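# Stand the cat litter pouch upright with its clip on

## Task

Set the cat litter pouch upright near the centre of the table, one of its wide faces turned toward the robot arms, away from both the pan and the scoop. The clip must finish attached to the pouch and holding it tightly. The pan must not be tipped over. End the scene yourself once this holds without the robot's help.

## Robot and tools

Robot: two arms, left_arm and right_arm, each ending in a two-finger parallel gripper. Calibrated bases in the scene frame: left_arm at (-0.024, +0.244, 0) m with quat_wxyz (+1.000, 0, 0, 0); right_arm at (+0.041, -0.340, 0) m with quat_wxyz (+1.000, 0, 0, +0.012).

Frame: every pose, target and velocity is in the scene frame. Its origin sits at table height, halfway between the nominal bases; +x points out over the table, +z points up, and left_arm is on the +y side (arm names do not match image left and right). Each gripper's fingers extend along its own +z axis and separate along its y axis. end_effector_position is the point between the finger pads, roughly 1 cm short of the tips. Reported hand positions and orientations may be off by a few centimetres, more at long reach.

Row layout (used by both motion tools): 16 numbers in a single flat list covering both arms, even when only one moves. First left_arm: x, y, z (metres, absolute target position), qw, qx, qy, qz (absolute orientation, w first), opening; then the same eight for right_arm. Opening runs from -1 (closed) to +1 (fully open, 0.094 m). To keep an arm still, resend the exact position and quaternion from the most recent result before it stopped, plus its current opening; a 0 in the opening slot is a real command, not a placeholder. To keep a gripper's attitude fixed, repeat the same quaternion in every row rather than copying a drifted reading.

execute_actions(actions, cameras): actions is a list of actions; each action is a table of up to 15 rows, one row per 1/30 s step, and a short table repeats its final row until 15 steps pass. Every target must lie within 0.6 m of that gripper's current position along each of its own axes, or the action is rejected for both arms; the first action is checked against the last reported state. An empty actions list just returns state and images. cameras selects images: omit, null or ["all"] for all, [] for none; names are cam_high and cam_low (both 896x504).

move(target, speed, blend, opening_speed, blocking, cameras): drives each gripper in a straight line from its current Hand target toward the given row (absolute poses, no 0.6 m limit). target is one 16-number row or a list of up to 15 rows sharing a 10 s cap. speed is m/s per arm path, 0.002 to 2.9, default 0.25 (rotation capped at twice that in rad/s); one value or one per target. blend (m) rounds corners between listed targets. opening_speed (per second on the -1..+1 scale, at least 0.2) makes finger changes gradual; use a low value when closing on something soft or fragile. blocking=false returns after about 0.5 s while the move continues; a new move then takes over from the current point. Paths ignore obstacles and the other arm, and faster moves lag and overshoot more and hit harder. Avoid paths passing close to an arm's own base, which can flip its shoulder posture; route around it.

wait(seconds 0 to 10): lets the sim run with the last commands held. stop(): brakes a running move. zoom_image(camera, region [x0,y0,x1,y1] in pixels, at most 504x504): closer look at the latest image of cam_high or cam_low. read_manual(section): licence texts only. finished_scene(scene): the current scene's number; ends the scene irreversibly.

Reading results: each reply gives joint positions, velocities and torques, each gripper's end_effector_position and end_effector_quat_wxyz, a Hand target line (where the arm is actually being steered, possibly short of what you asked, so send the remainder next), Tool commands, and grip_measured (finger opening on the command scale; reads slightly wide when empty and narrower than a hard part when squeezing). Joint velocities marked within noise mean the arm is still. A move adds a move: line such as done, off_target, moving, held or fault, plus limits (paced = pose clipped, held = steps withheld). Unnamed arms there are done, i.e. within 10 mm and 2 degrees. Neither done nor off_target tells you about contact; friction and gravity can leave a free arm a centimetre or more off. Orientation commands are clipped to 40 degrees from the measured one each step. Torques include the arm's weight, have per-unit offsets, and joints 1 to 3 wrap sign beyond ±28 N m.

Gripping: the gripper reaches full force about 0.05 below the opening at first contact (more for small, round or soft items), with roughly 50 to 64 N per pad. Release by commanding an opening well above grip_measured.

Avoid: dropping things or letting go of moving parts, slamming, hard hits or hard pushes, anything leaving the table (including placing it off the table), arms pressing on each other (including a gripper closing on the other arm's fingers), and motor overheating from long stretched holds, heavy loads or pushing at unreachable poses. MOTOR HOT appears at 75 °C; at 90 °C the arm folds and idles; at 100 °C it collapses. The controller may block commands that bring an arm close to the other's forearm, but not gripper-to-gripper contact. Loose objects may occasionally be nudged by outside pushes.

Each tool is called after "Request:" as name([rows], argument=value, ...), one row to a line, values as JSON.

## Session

Request:
execute_actions(actions=[])

Request:
zoom_image(camera="cam_high", region=[220, 100, 720, 480])

Scene clock: 0.00 s.
left_arm: end_effector_position=(+0.3753, +0.2803, +0.1187) grip_measured=+1.000 end_effector_quat_wxyz=(+0.608, -0.085, +0.784, +0.097) | right_arm: end_effector_position=(+0.4303, -0.3612, +0.1128) grip_measured=+1.000 end_effector_quat_wxyz=(+0.600, +0.083, +0.792, -0.075)
Joint positions: left_arm=[-0.044 1.55 0.377 0.916 -0.3 -0.028 0.094] | right_arm=[0.05 1.509 0.343 0.881 0.291 0.063 0.094]
Joint velocities: within noise
Joint torques (N m): no reading
Motor temperatures (°C): left_arm=[28 29 32 29 28 30 28] | right_arm=[27 32 31 27 26 27 28]
Heat: left arm: 32 °C; right arm: 32 °C.
Hand target: left_arm +0.3767, +0.2804, +0.1227; +0.611, -0.087, +0.781, +0.096 | right_arm +0.4308, -0.3615, +0.1141; +0.600, +0.083, +0.792, -0.076
Tool commands: left_gripper/opening=+1.0 right_gripper/opening=+1.0

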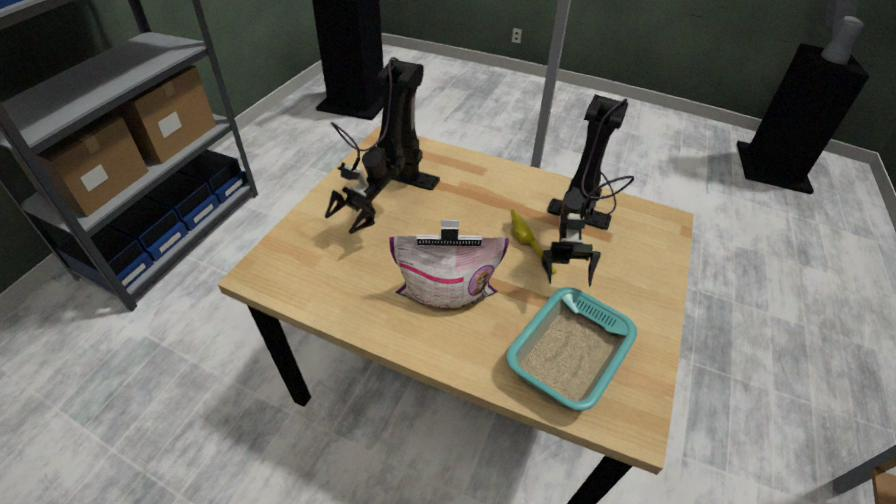

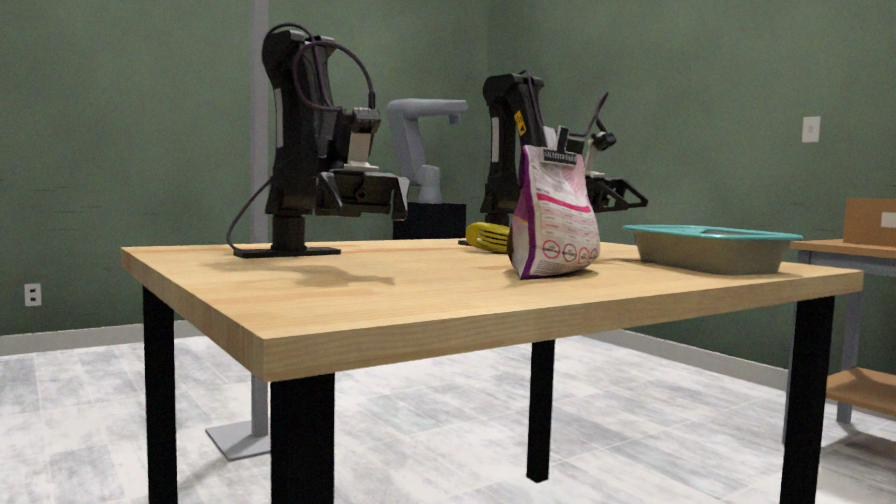

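Scaled by 1.008.

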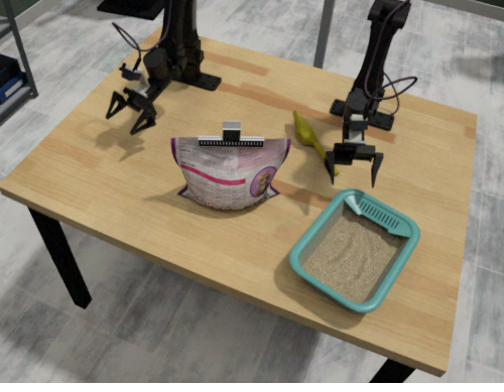

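Request:
zoom_image(camera="cam_high", region=[380, 200, 520, 315])

Request:
zoom_image(camera="cam_low", region=[480, 110, 640, 290])

Request:
zoom_image(camera="cam_high", region=[400, 210, 500, 270])

Scaled by 3.600.

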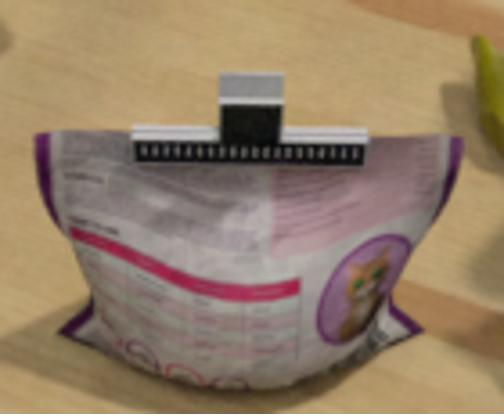

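Scaled by 2.800.

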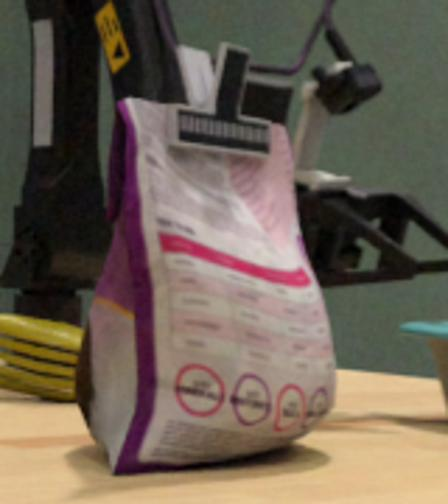

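Scaled by 5.040.

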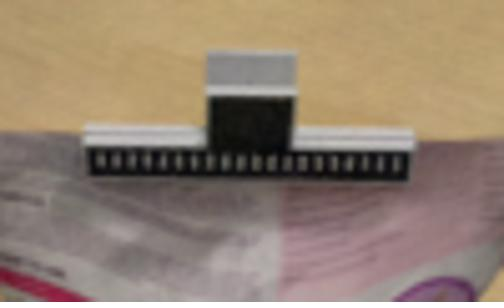

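Request:
move([
  [0.36,0.24,0.24,0.0923,-0.7010,0.7010,-0.0923,0.3, 0.42,-0.30,0.24,0.065,0.53,0.828,0.169,0.3],
  [0.358,0.085,0.255,0.0923,-0.7010,0.7010,-0.0923,0.3, 0.45,-0.146,0.255,0.065,0.53,0.828,0.169,0.3],
], speed=0.35, blend=0.05)

Request:
zoom_image(camera="cam_high", region=[370, 190, 530, 310])

Request:
zoom_image(camera="cam_low", region=[470, 80, 650, 290])

Scene clock: 4.83 s.
left_arm: end_effector_position=(+0.3561, +0.0808, +0.2549) grip_measured=+0.301 end_effector_quat_wxyz=(-0.096, +0.694, -0.702, +0.126) | right_arm: end_effector_position=(+0.4472, -0.1407, +0.2596) grip_measured=+0.302 end_effector_quat_wxyz=(+0.065, +0.523, +0.829, +0.185)
Joint positions: left_arm=[-0.449 1.971 2.27 -1.566 -0.096 -1.994 0.061] | right_arm=[0.391 2.086 2.439 -1.539 -0.097 1.56 0.061]
Joint velocities: within noise
Joint torques (N m): left_arm=[0.17 -7.45 8.14 0.74 -0.25 -0.02] | right_arm=[-0.58 -8.14 7.49 0.67 0.12 -0.01]
Motor temperatures (°C): left_arm=[28 30 34 30 28 30 28] | right_arm=[27 33 32 28 26 27 28]
Heat: left arm: 34 °C; right arm: 33 °C.
Hand target: left_arm +0.3578, +0.0851, +0.2547; -0.102, +0.698, -0.699, +0.118 | right_arm +0.4498, -0.1460, +0.2549; +0.067, +0.530, +0.828, +0.172
Off the commanded pose: left_arm 0.005 m, 4 deg | right_arm 0.008 m, 2 deg.
joint sent to its limit (left arm) — joint 4 (wrist pitch), lower limit. The joint targets are off in orientation, not in position.
joint sent to its limit (right arm) — joint 4 (wrist pitch), lower limit. The joint targets still meet the commanded pose.
move: off_target (left_arm)

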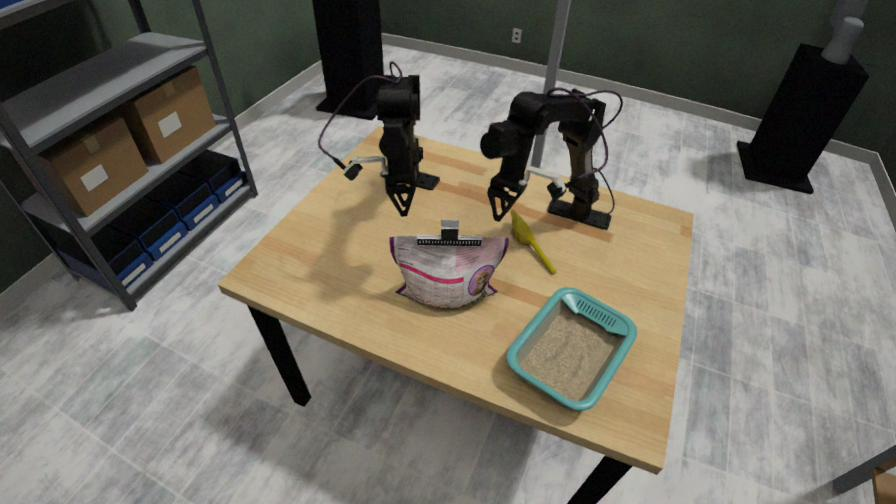

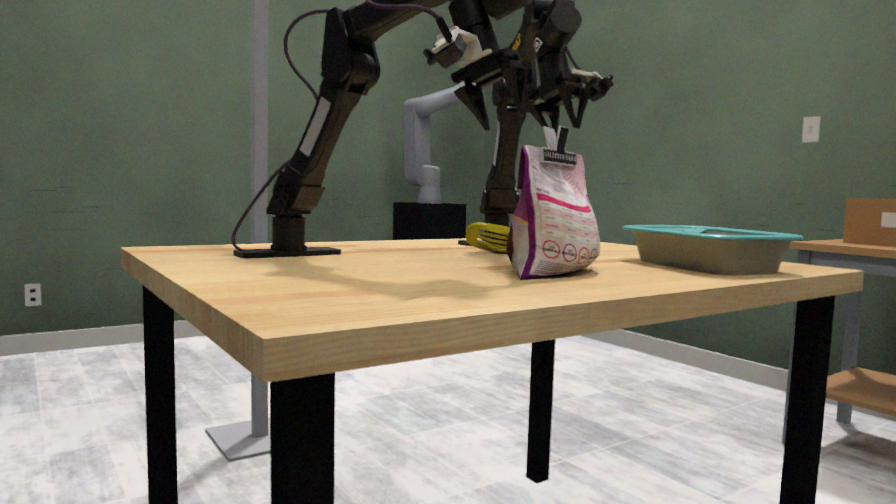

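Scaled by 3.150.

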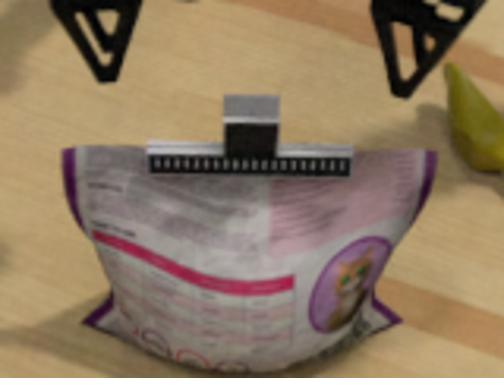

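Scaled by 2.400.

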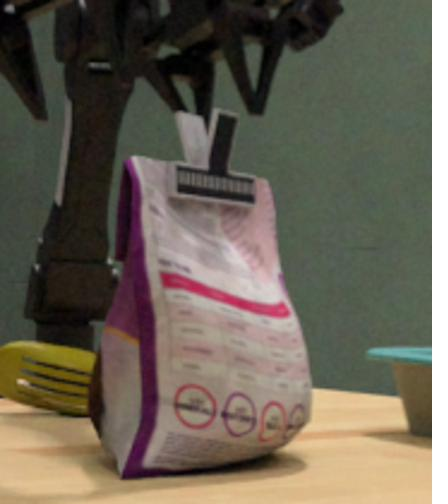

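Request:
move([
  [0.371,0.080,0.205,0.0923,-0.7010,0.7010,-0.0923,0.3, 0.470,-0.135,0.203,0.065,0.53,0.828,0.169,0.3],
], speed=0.15)

Request:
zoom_image(camera="cam_high", region=[370, 190, 530, 310])

Request:
zoom_image(camera="cam_low", region=[490, 80, 640, 200])

Scene clock: 6.97 s.
left_arm: end_effector_position=(+0.3681, +0.0752, +0.2121) grip_measured=+0.301 end_effector_quat_wxyz=(-0.088, +0.697, -0.704, +0.103) | right_arm: end_effector_position=(+0.4683, -0.1318, +0.2130) grip_measured=+0.302 end_effector_quat_wxyz=(+0.064, +0.526, +0.828, +0.182)
Joint positions: left_arm=[-0.449 1.999 2.136 -1.453 -0.096 -1.997 0.061] | right_arm=[0.391 2.086 2.232 -1.339 -0.095 1.564 0.061]
Joint velocities: within noise
Joint torques (N m): left_arm=[0.57 -8.18 5.76 0.93 -0.26 -0.01] | right_arm=[-0.14 -9.48 4.81 0.87 0.09 -0.02]
Motor temperatures (°C): left_arm=[28 30 34 30 28 30 28] | right_arm=[27 34 32 28 26 27 28]
Heat: left arm: 34 °C; right arm: 34 °C.
Hand target: left_arm +0.3709, +0.0800, +0.2051; -0.092, +0.701, -0.701, +0.092 | right_arm +0.4698, -0.1350, +0.2031; +0.065, +0.530, +0.828, +0.169
Off the commanded pose: left_arm 0.009 m, 1 deg | right_arm 0.011 m, 2 deg.
move: off_target (right_arm)

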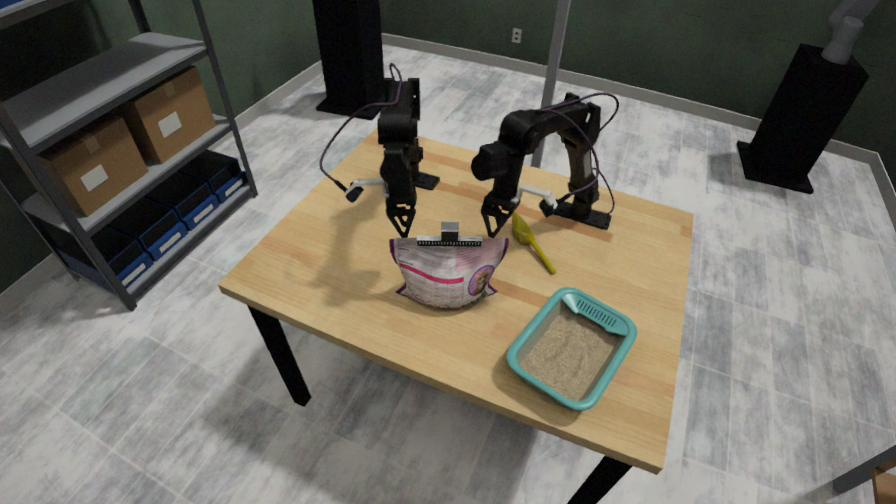

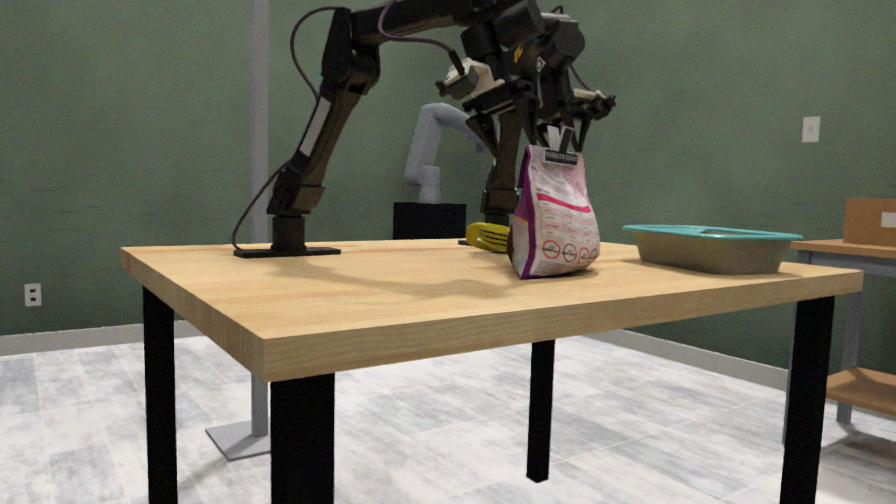

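Scaled by 3.150.

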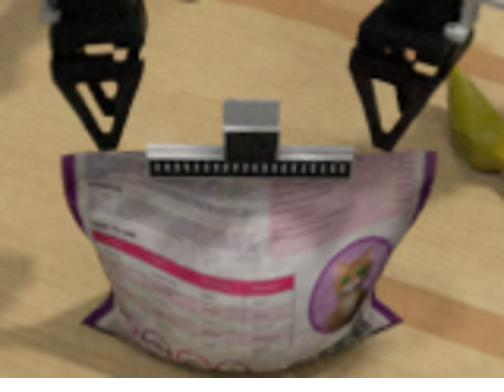

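Scaled by 3.360.

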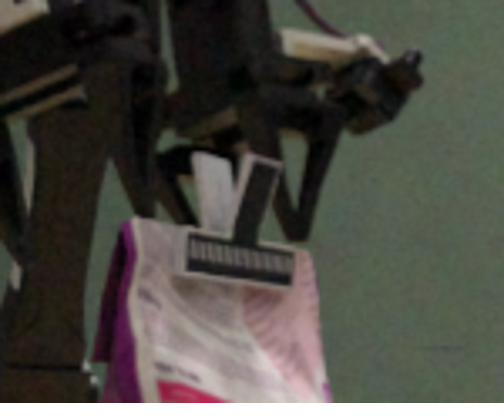

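Request:
move([
  [0.383,0.081,0.203,0.0923,-0.7010,0.7010,-0.0923,0.3, 0.482,-0.131,0.202,0.065,0.53,0.828,0.169,0.3],
  [0.383,0.081,0.180,0.0923,-0.7010,0.7010,-0.0923,0.3, 0.482,-0.131,0.178,0.065,0.53,0.828,0.169,0.3],
], speed=0.1)

Request:
zoom_image(camera="cam_high", region=[370, 190, 530, 310])

Request:
zoom_image(camera="cam_low", region=[490, 80, 640, 200])

Scene clock: 8.47 s.
left_arm: end_effector_position=(+0.3863, +0.0778, +0.1813) grip_measured=+0.301 end_effector_quat_wxyz=(-0.091, +0.703, -0.698, +0.099) | right_arm: end_effector_position=(+0.4829, -0.1254, +0.1797) grip_measured=+0.302 end_effector_quat_wxyz=(+0.060, +0.527, +0.829, +0.176)
Joint positions: left_arm=[-0.428 2.032 2.056 -1.344 -0.102 -1.992 0.061] | right_arm=[0.391 2.134 2.173 -1.248 -0.094 1.565 0.061]
Joint velocities: within noise
Joint torques (N m): left_arm=[0.01 -9.95 5.5 0.82 -0.16 0.06] | right_arm=[-0.57 -11.81 4.7 0.83 0.09 -0.04]
Motor temperatures (°C): left_arm=[28 31 34 30 28 30 28] | right_arm=[27 34 32 28 26 27 28]
Heat: left arm: 34 °C; right arm: 34 °C.
Hand target: left_arm +0.3831, +0.0810, +0.1801; -0.092, +0.701, -0.701, +0.092 | right_arm +0.4820, -0.1310, +0.1781; +0.065, +0.530, +0.828, +0.169
Off the commanded pose: left_arm 0.005 m, 1 deg | right_arm 0.006 m, 1 deg.
move: done

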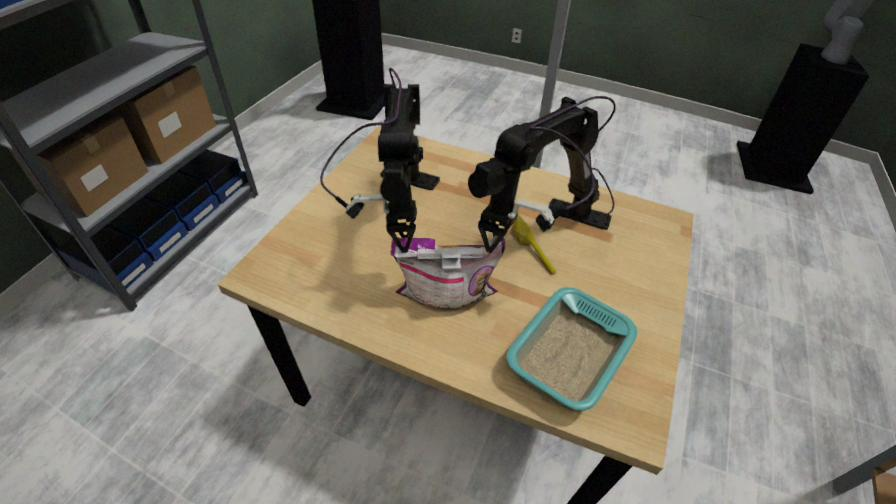

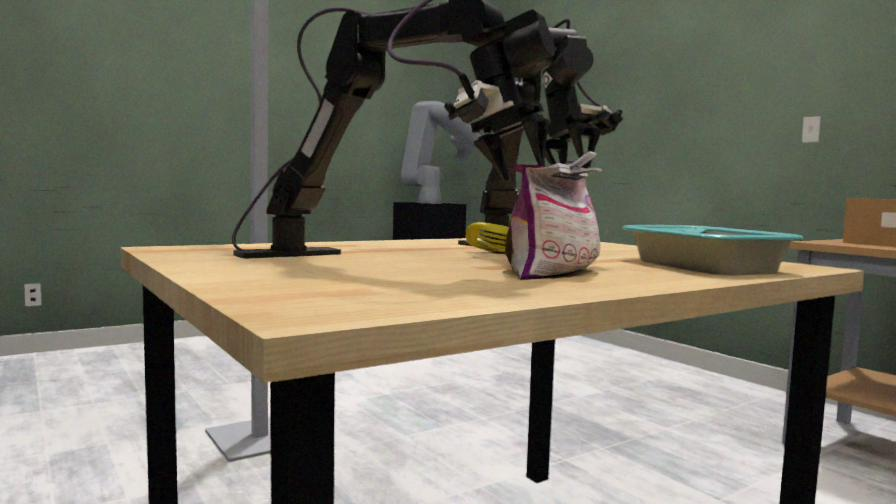

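Scaled by 3.150.

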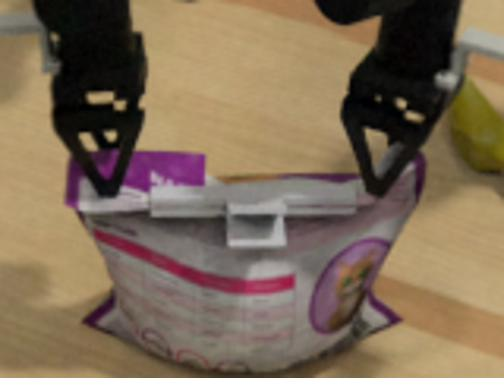

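Scaled by 3.360.

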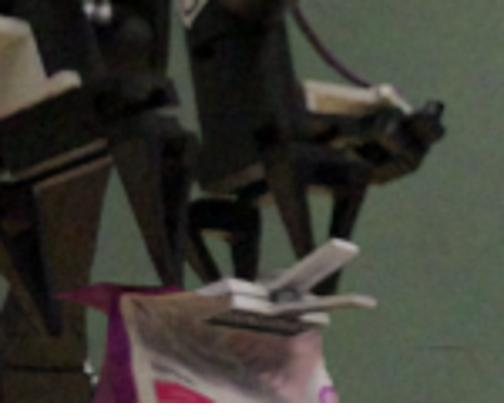

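Request:
move([
  [0.378,0.081,0.235,0.0923,-0.7010,0.7010,-0.0923,0.3, 0.475,-0.135,0.235,0.065,0.53,0.828,0.169,0.3],
], speed=0.12)

Request:
zoom_image(camera="cam_high", region=[370, 190, 530, 310])

Request:
zoom_image(camera="cam_low", region=[490, 80, 640, 200])

Scene clock: 9.97 s.
left_arm: end_effector_position=(+0.3785, +0.0813, +0.2390) grip_measured=+0.301 end_effector_quat_wxyz=(-0.097, +0.702, -0.696, +0.115) | right_arm: end_effector_position=(+0.4730, -0.1298, +0.2382) grip_measured=+0.302 end_effector_quat_wxyz=(+0.064, +0.526, +0.828, +0.181)
Joint positions: left_arm=[-0.428 2.065 2.346 -1.566 -0.102 -1.992 0.061] | right_arm=[0.391 2.217 2.561 -1.539 -0.094 1.565 0.061]
Joint velocities: within noise
Joint torques (N m): left_arm=[-0.16 -7.75 7.38 0.71 -0.11 0.06] | right_arm=[-0.54 -9.59 7.56 0.57 0.04 -0.07]
Motor temperatures (°C): left_arm=[28 31 34 30 28 30 28] | right_arm=[27 35 33 28 26 27 28]
Heat: left arm: 34 °C; right arm: 35 °C.
Hand target: left_arm +0.3779, +0.0811, +0.2346; -0.097, +0.700, -0.700, +0.104 | right_arm +0.4749, -0.1351, +0.2349; +0.066, +0.530, +0.828, +0.171
Off the commanded pose: left_arm 0.004 m, 3 deg | right_arm 0.006 m, 1 deg.
joint sent to its limit (left arm) — joint 4 (wrist pitch), lower limit. The joint targets still meet the commanded pose.
joint sent to its limit (right arm) — joint 4 (wrist pitch), lower limit. The joint targets still meet the commanded pose.
move: off_target (left_arm)

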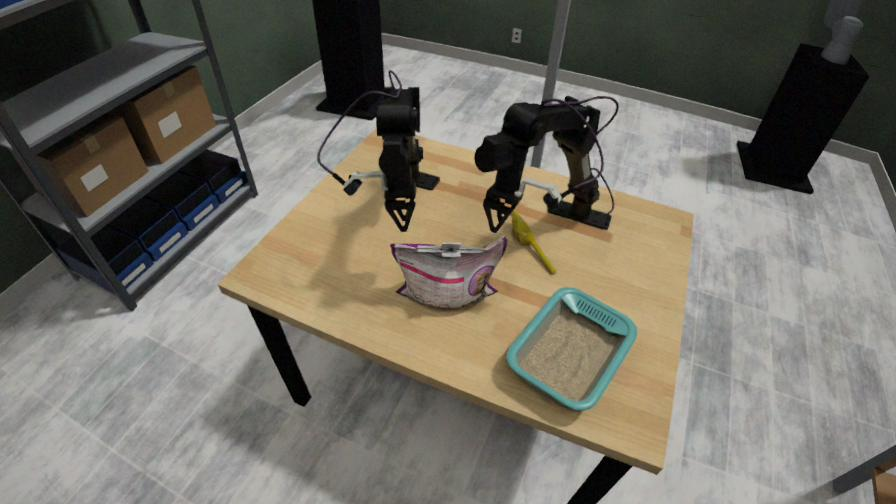

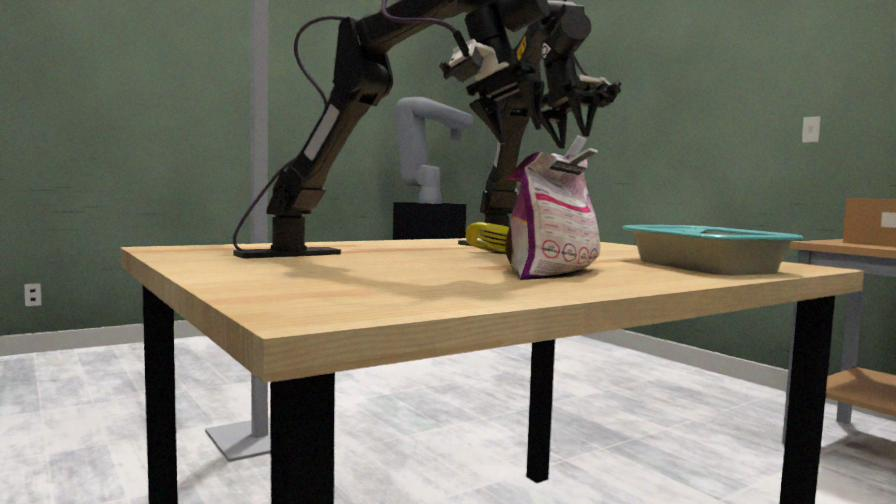

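Scaled by 3.150.

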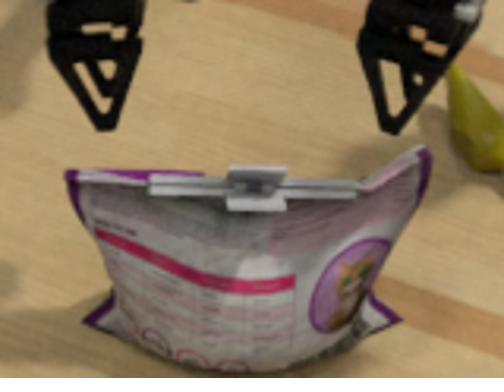

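Scaled by 3.360.

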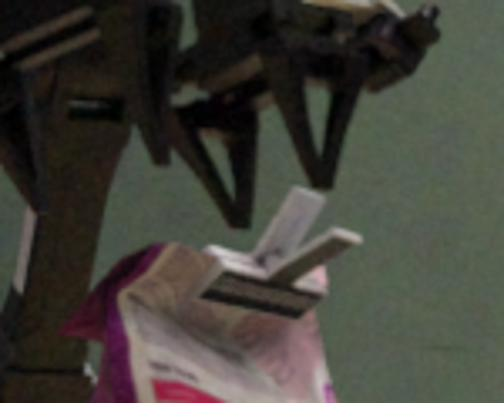

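Request:
move([
  [0.42,0.078,0.235,0.0923,-0.7010,0.7010,-0.0923,1, 0.517,-0.118,0.235,0.065,0.53,0.828,0.169,1],
], speed=0.1)

Request:
zoom_image(camera="cam_high", region=[370, 190, 530, 310])

Request:
zoom_image(camera="cam_low", region=[490, 80, 640, 200])

Scene clock: 11.43 s.
left_arm: end_effector_position=(+0.4178, +0.0769, +0.2378) grip_measured=+0.999 end_effector_quat_wxyz=(-0.112, +0.696, -0.695, +0.141) | right_arm: end_effector_position=(+0.5109, -0.1131, +0.2384) grip_measured=+0.998 end_effector_quat_wxyz=(+0.090, +0.520, +0.820, +0.222)
Joint positions: left_arm=[-0.402 2.212 2.562 -1.572 -0.1 -1.956 0.094] | right_arm=[0.391 2.393 2.842 -1.544 -0.094 1.569 0.094]
Joint velocities: within noise
Joint torques (N m): left_arm=[0.39 -8.77 7.75 0.87 -0.09 0.15] | right_arm=[-1.24 -10.43 7.39 0.88 0.04 0]
Motor temperatures (°C): left_arm=[28 31 35 30 28 30 28] | right_arm=[27 35 33 29 26 27 28]
Heat: left arm: 35 °C; right arm: 35 °C.
Hand target: left_arm +0.4196, +0.0782, +0.2345; -0.111, +0.695, -0.698, +0.136 | right_arm +0.5164, -0.1183, +0.2344; +0.095, +0.526, +0.817, +0.218
Off the commanded pose: left_arm 0.004 m, 6 deg | right_arm 0.009 m, 7 deg.
elbow stopped short (right arm): the move would have taken joint 3 (elbow) straighter than the controller allows.
joint sent to its limit (left arm) — joint 4 (wrist pitch), lower limit. The joint targets are off in orientation, not in position.
move: off_target (left_arm, right_arm)

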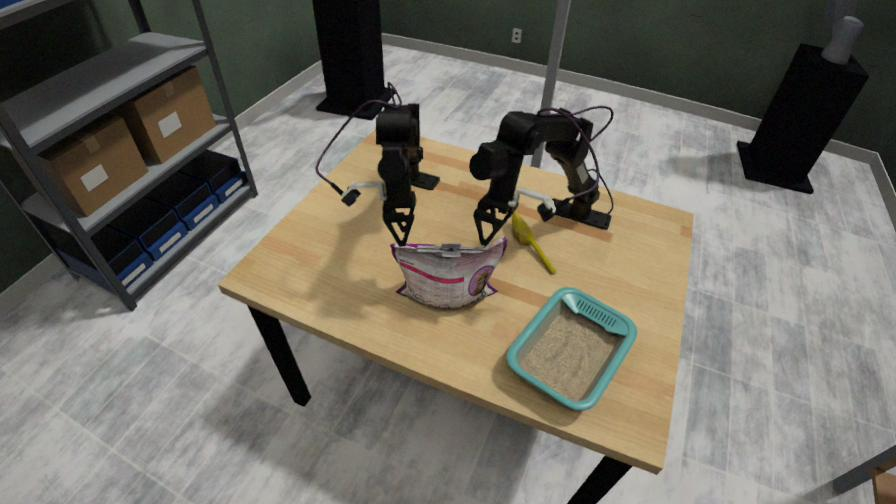

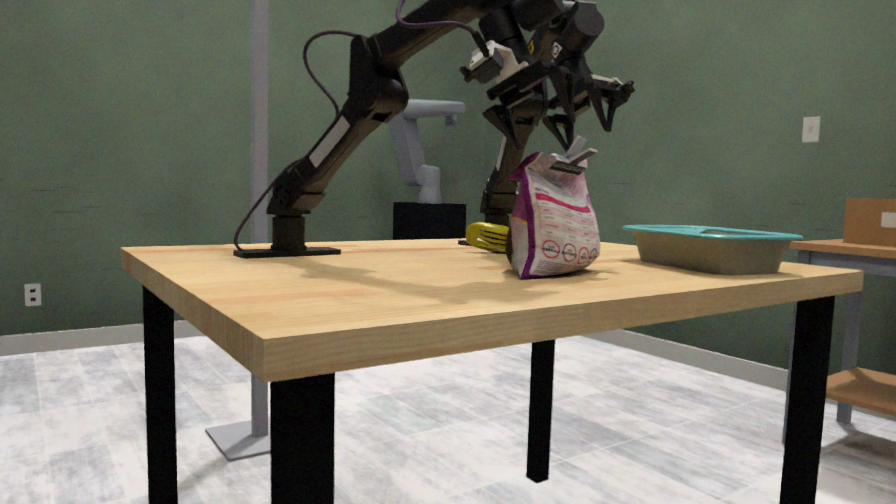

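Scaled by 3.150.

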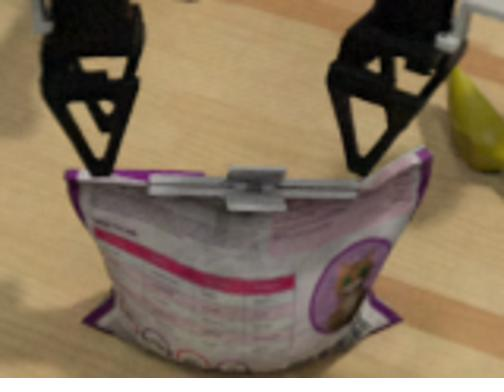

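Scaled by 3.360.

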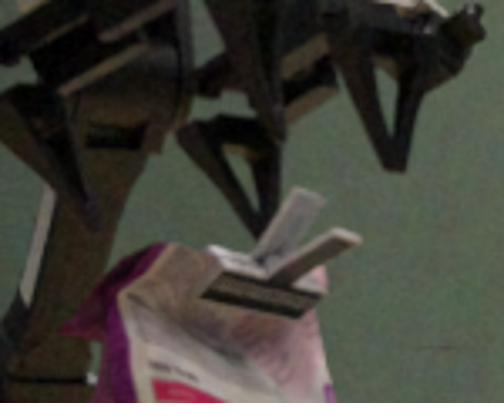

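Request:
move([
  [0.415,0.10,0.225,0.0923,-0.7010,0.7010,-0.0923,1, 0.510,-0.113,0.225,0.065,0.53,0.828,0.169,1],
  [0.415,0.10,0.190,0.0923,-0.7010,0.7010,-0.0923,1, 0.510,-0.113,0.188,0.065,0.53,0.828,0.169,1],
], speed=0.08)

Request:
zoom_image(camera="cam_high", region=[370, 190, 530, 310])

Request:
zoom_image(camera="cam_low", region=[490, 80, 640, 200])

Scene clock: 13.97 s.
left_arm: end_effector_position=(+0.4166, +0.0968, +0.1755) grip_measured=+0.999 end_effector_quat_wxyz=(-0.083, +0.703, -0.702, +0.078) | right_arm: end_effector_position=(+0.5119, -0.1132, +0.1875) grip_measured=+0.998 end_effector_quat_wxyz=(+0.058, +0.533, +0.826, +0.173)
Joint positions: left_arm=[-0.358 2.198 2.304 -1.464 -0.087 -1.921 0.094] | right_arm=[0.391 2.418 2.702 -1.499 -0.091 1.578 0.094]
Joint velocities: within noise
Joint torques (N m): left_arm=[0.43 -13.65 5.41 0.83 -0.15 0.03] | right_arm=[0.77 -13.2 4.4 0.82 0.09 -0.08]
Motor temperatures (°C): left_arm=[28 33 35 30 28 30 28] | right_arm=[27 36 33 29 26 27 28]
Heat: left arm: 35 °C; right arm: 36 °C.
Hand target: left_arm +0.4149, +0.0999, +0.1898; -0.092, +0.701, -0.701, +0.092 | right_arm +0.5101, -0.1130, +0.1880; +0.064, +0.530, +0.829, +0.168
Off the commanded pose: left_arm 0.015 m, 2 deg | right_arm 0.002 m, 1 deg.
elbow stopped short (right arm): the move would have taken joint 3 (elbow) straighter than the controller allows.
move: off_target (left_arm)

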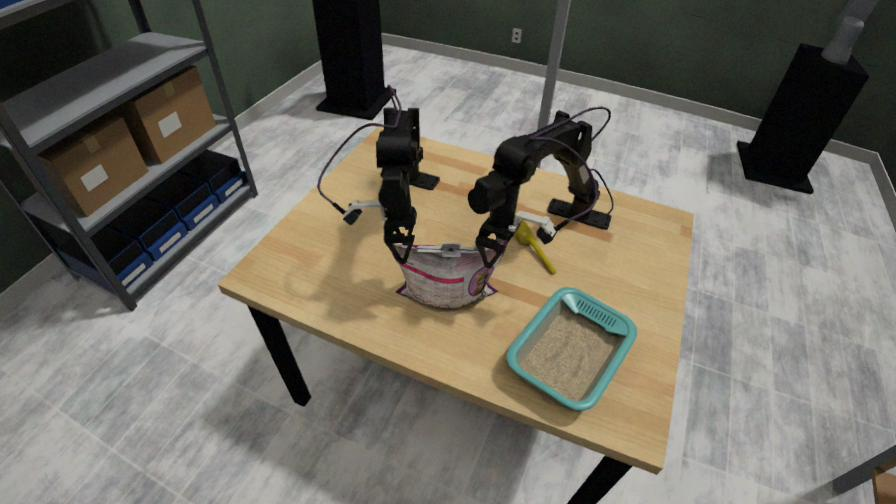

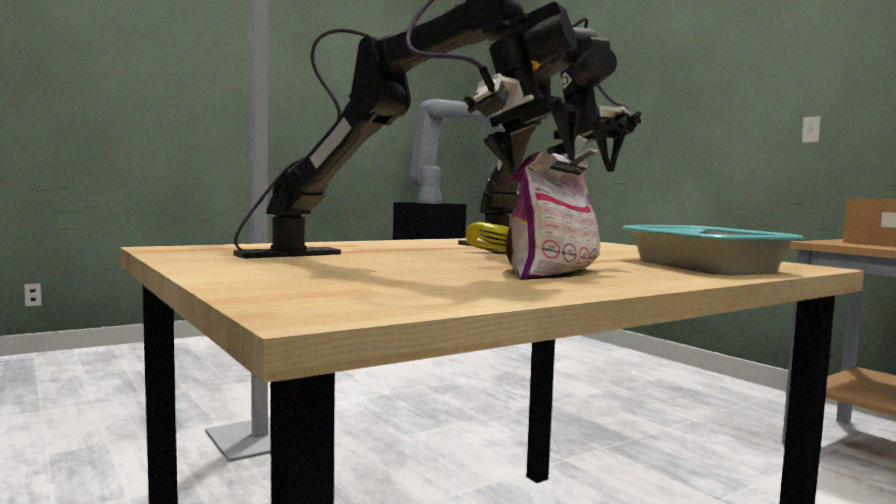

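Scaled by 3.150.

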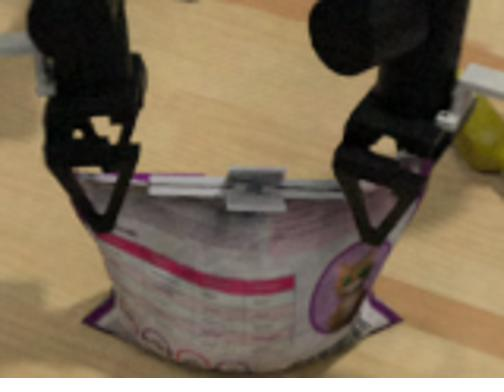

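Scaled by 3.360.

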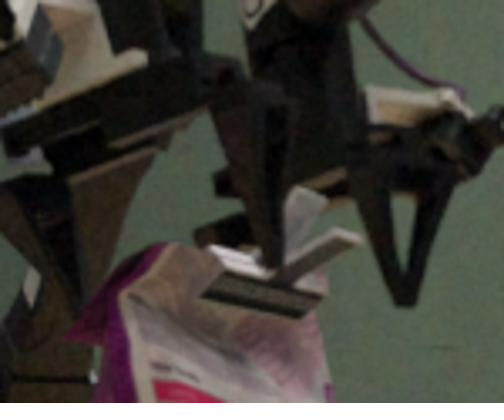

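Request:
move([
  [0.413,0.113,0.203,0.0923,-0.7010,0.7010,-0.0923,1, 0.510,-0.113,0.188,0.065,0.53,0.828,0.169,1],
  [0.413,0.113,0.203,0.0923,-0.7010,0.7010,-0.0923,0.1, 0.510,-0.113,0.188,0.065,0.53,0.828,0.169,0.1],
], speed=0.08, opening_speed=0.5)

Request:
zoom_image(camera="cam_high", region=[370, 190, 530, 310])

Request:
zoom_image(camera="cam_low", region=[490, 80, 640, 200])

Scene clock: 17.10 s.
left_arm: end_effector_position=(+0.4106, +0.1109, +0.1776) grip_measured=+0.101 end_effector_quat_wxyz=(-0.076, +0.703, -0.705, +0.064) | right_arm: end_effector_position=(+0.5122, -0.1131, +0.1877) grip_measured=+0.102 end_effector_quat_wxyz=(+0.059, +0.533, +0.826, +0.173)
Joint positions: left_arm=[-0.332 2.189 2.304 -1.503 -0.081 -1.892 0.052] | right_arm=[0.391 2.418 2.702 -1.498 -0.091 1.578 0.052]
Joint velocities: within noise
Joint torques (N m): left_arm=[0.7 -13.61 8.39 0.75 -0.11 0.08] | right_arm=[0.76 -13.37 4.23 0.87 0.12 -0.02]
Motor temperatures (°C): left_arm=[28 34 36 30 28 30 28] | right_arm=[27 37 32 29 26 27 28]
Heat: left arm: 36 °C; right arm: 37 °C.
Hand target: left_arm +0.4124, +0.1132, +0.2026; -0.092, +0.701, -0.701, +0.092 | right_arm +0.5100, -0.1130, +0.1880; +0.064, +0.530, +0.829, +0.168
Off the commanded pose: left_arm 0.026 m, 4 deg | right_arm 0.002 m, 1 deg.
move: off_target (left_arm); target 2's new opening was sent with left_arm's hand 0.025 m and 3 deg from that target

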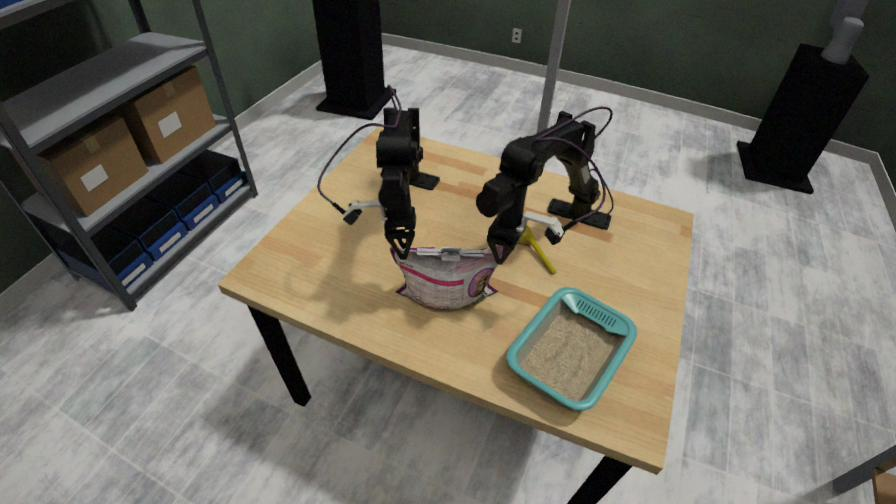

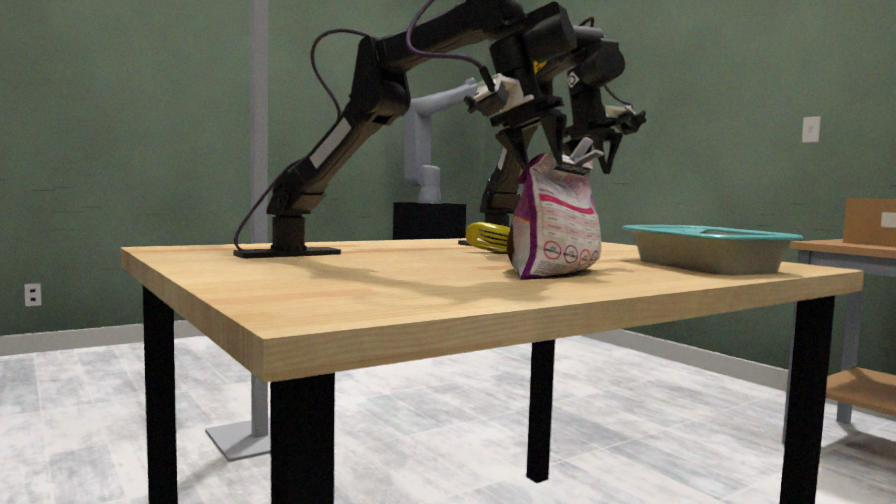

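Scaled by 3.150.

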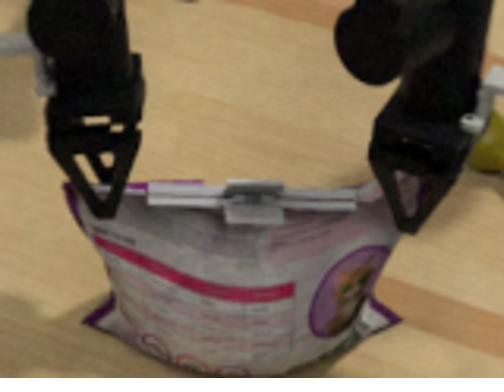

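Scaled by 3.360.

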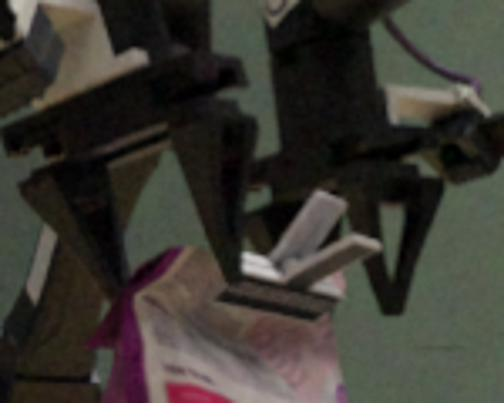

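Request:
move([
  [0.392,0.113,0.200,0.0923,-0.7010,0.7010,-0.0923,0.1, 0.489,-0.123,0.188,0.065,0.53,0.828,0.169,0.1],
], speed=0.05)

Request:
zoom_image(camera="cam_high", region=[370, 190, 530, 310])

Request:
zoom_image(camera="cam_low", region=[490, 80, 640, 200])

Scene clock: 18.47 s.
left_arm: end_effector_position=(+0.3954, +0.1137, +0.1878) grip_measured=+0.101 end_effector_quat_wxyz=(-0.083, +0.703, -0.702, +0.079) | right_arm: end_effector_position=(+0.4937, -0.1212, +0.1806) grip_measured=+0.102 end_effector_quat_wxyz=(+0.056, +0.534, +0.827, +0.169)
Joint positions: left_arm=[-0.336 2.071 2.153 -1.437 -0.081 -1.899 0.052] | right_arm=[0.391 2.227 2.334 -1.33 -0.091 1.578 0.052]
Joint velocities: within noise
Joint torques (N m): left_arm=[-0.49 -12.75 5.38 0.89 -0.13 -0.01] | right_arm=[0.34 -13.89 4.81 0.74 0.1 -0.08]
Motor temperatures (°C): left_arm=[28 35 35 30 28 30 28] | right_arm=[27 38 32 29 26 27 28]
Heat: left arm: 35 °C; right arm: 38 °C.
Hand target: left_arm +0.3919, +0.1131, +0.1998; -0.092, +0.701, -0.701, +0.092 | right_arm +0.4891, -0.1230, +0.1880; +0.065, +0.530, +0.828, +0.169
Off the commanded pose: left_arm 0.013 m, 2 deg | right_arm 0.009 m, 1 deg.
move: off_target (left_arm)

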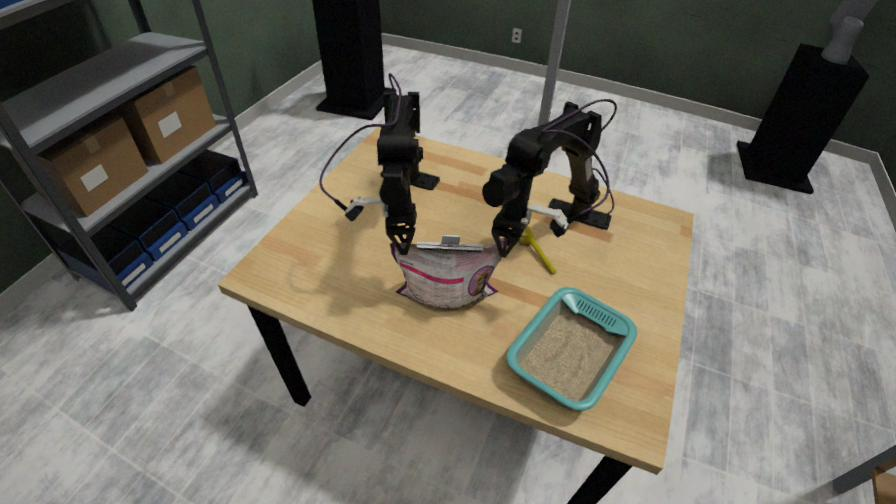

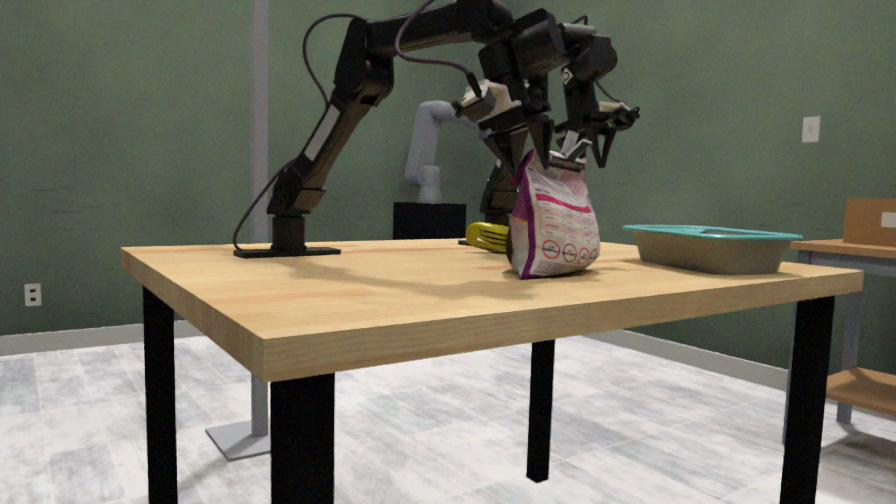

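Scaled by 3.150.

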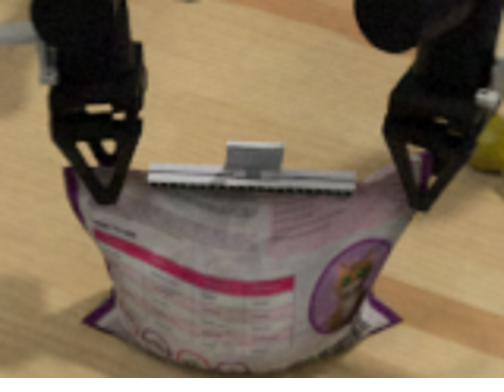

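Scaled by 3.360.

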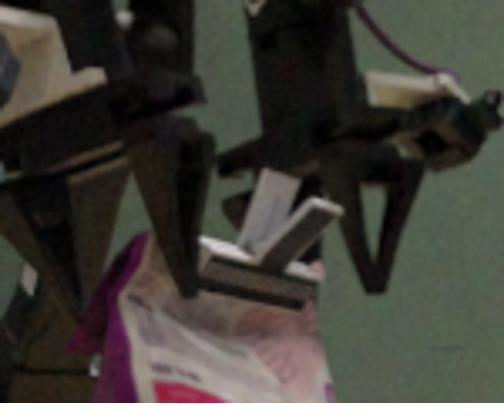

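Request:
move([
  [0.392,0.095,0.195,0.0923,-0.7010,0.7010,-0.0923,0.1, 0.484,-0.124,0.188,0.065,0.53,0.828,0.169,0.1],
  [0.378,0.095,0.195,0.0923,-0.7010,0.7010,-0.0923,0.0, 0.476,-0.127,0.188,0.065,0.53,0.828,0.169,0.0],
], speed=0.05)

Request:
zoom_image(camera="cam_high", region=[370, 190, 530, 310])

Request:
zoom_image(camera="cam_low", region=[490, 80, 640, 200])

Scene clock: 20.43 s.
left_arm: end_effector_position=(+0.3821, +0.0936, +0.1840) grip_measured=+0.001 end_effector_quat_wxyz=(-0.081, +0.703, -0.702, +0.084) | right_arm: end_effector_position=(+0.4835, -0.1245, +0.1819) grip_measured=+0.003 end_effector_quat_wxyz=(+0.060, +0.532, +0.827, +0.173)
Joint positions: left_arm=[-0.393 2.031 2.075 -1.397 -0.086 -1.955 0.047] | right_arm=[0.394 2.148 2.205 -1.27 -0.089 1.578 0.047]
Joint velocities: within noise
Joint torques (N m): left_arm=[-0.42 -12.26 5.27 0.85 -0.19 0.01] | right_arm=[0.46 -13.33 4.72 0.66 0.02 -0.04]
Motor temperatures (°C): left_arm=[28 35 35 30 28 30 28] | right_arm=[27 39 33 29 26 27 28]
Heat: left arm: 35 °C; right arm: 39 °C.
Hand target: left_arm +0.3781, +0.0951, +0.1947; -0.092, +0.701, -0.701, +0.092 | right_arm +0.4762, -0.1270, +0.1879; +0.065, +0.530, +0.828, +0.169
Off the commanded pose: left_arm 0.012 m, 2 deg | right_arm 0.010 m, 1 deg.
move: off_target (left_arm); target 2's new opening was sent with left_arm's hand 0.012 m and 2 deg from that target

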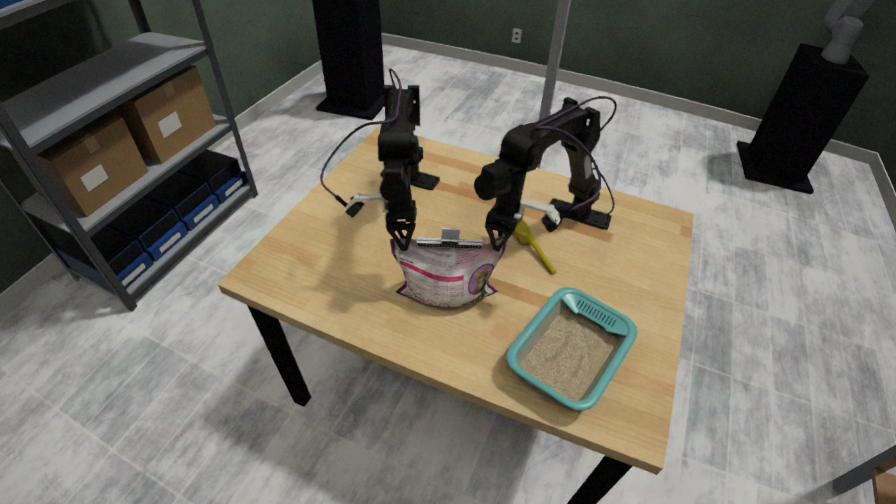

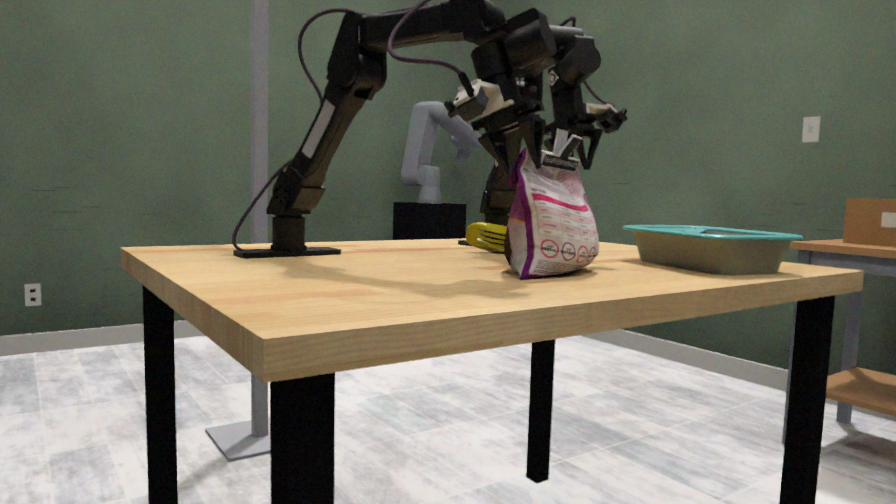

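Scaled by 3.150.

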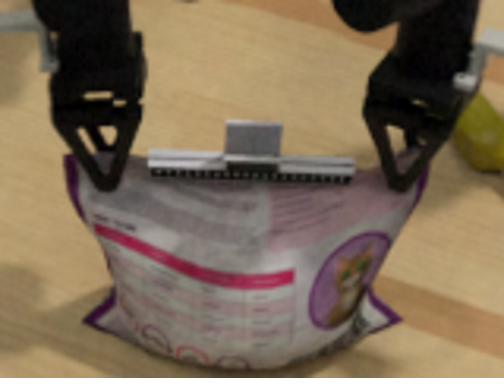

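Scaled by 3.360.

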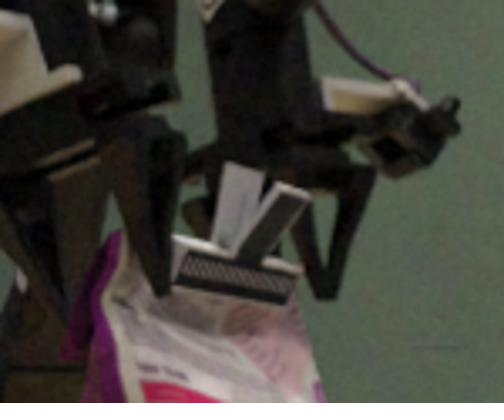

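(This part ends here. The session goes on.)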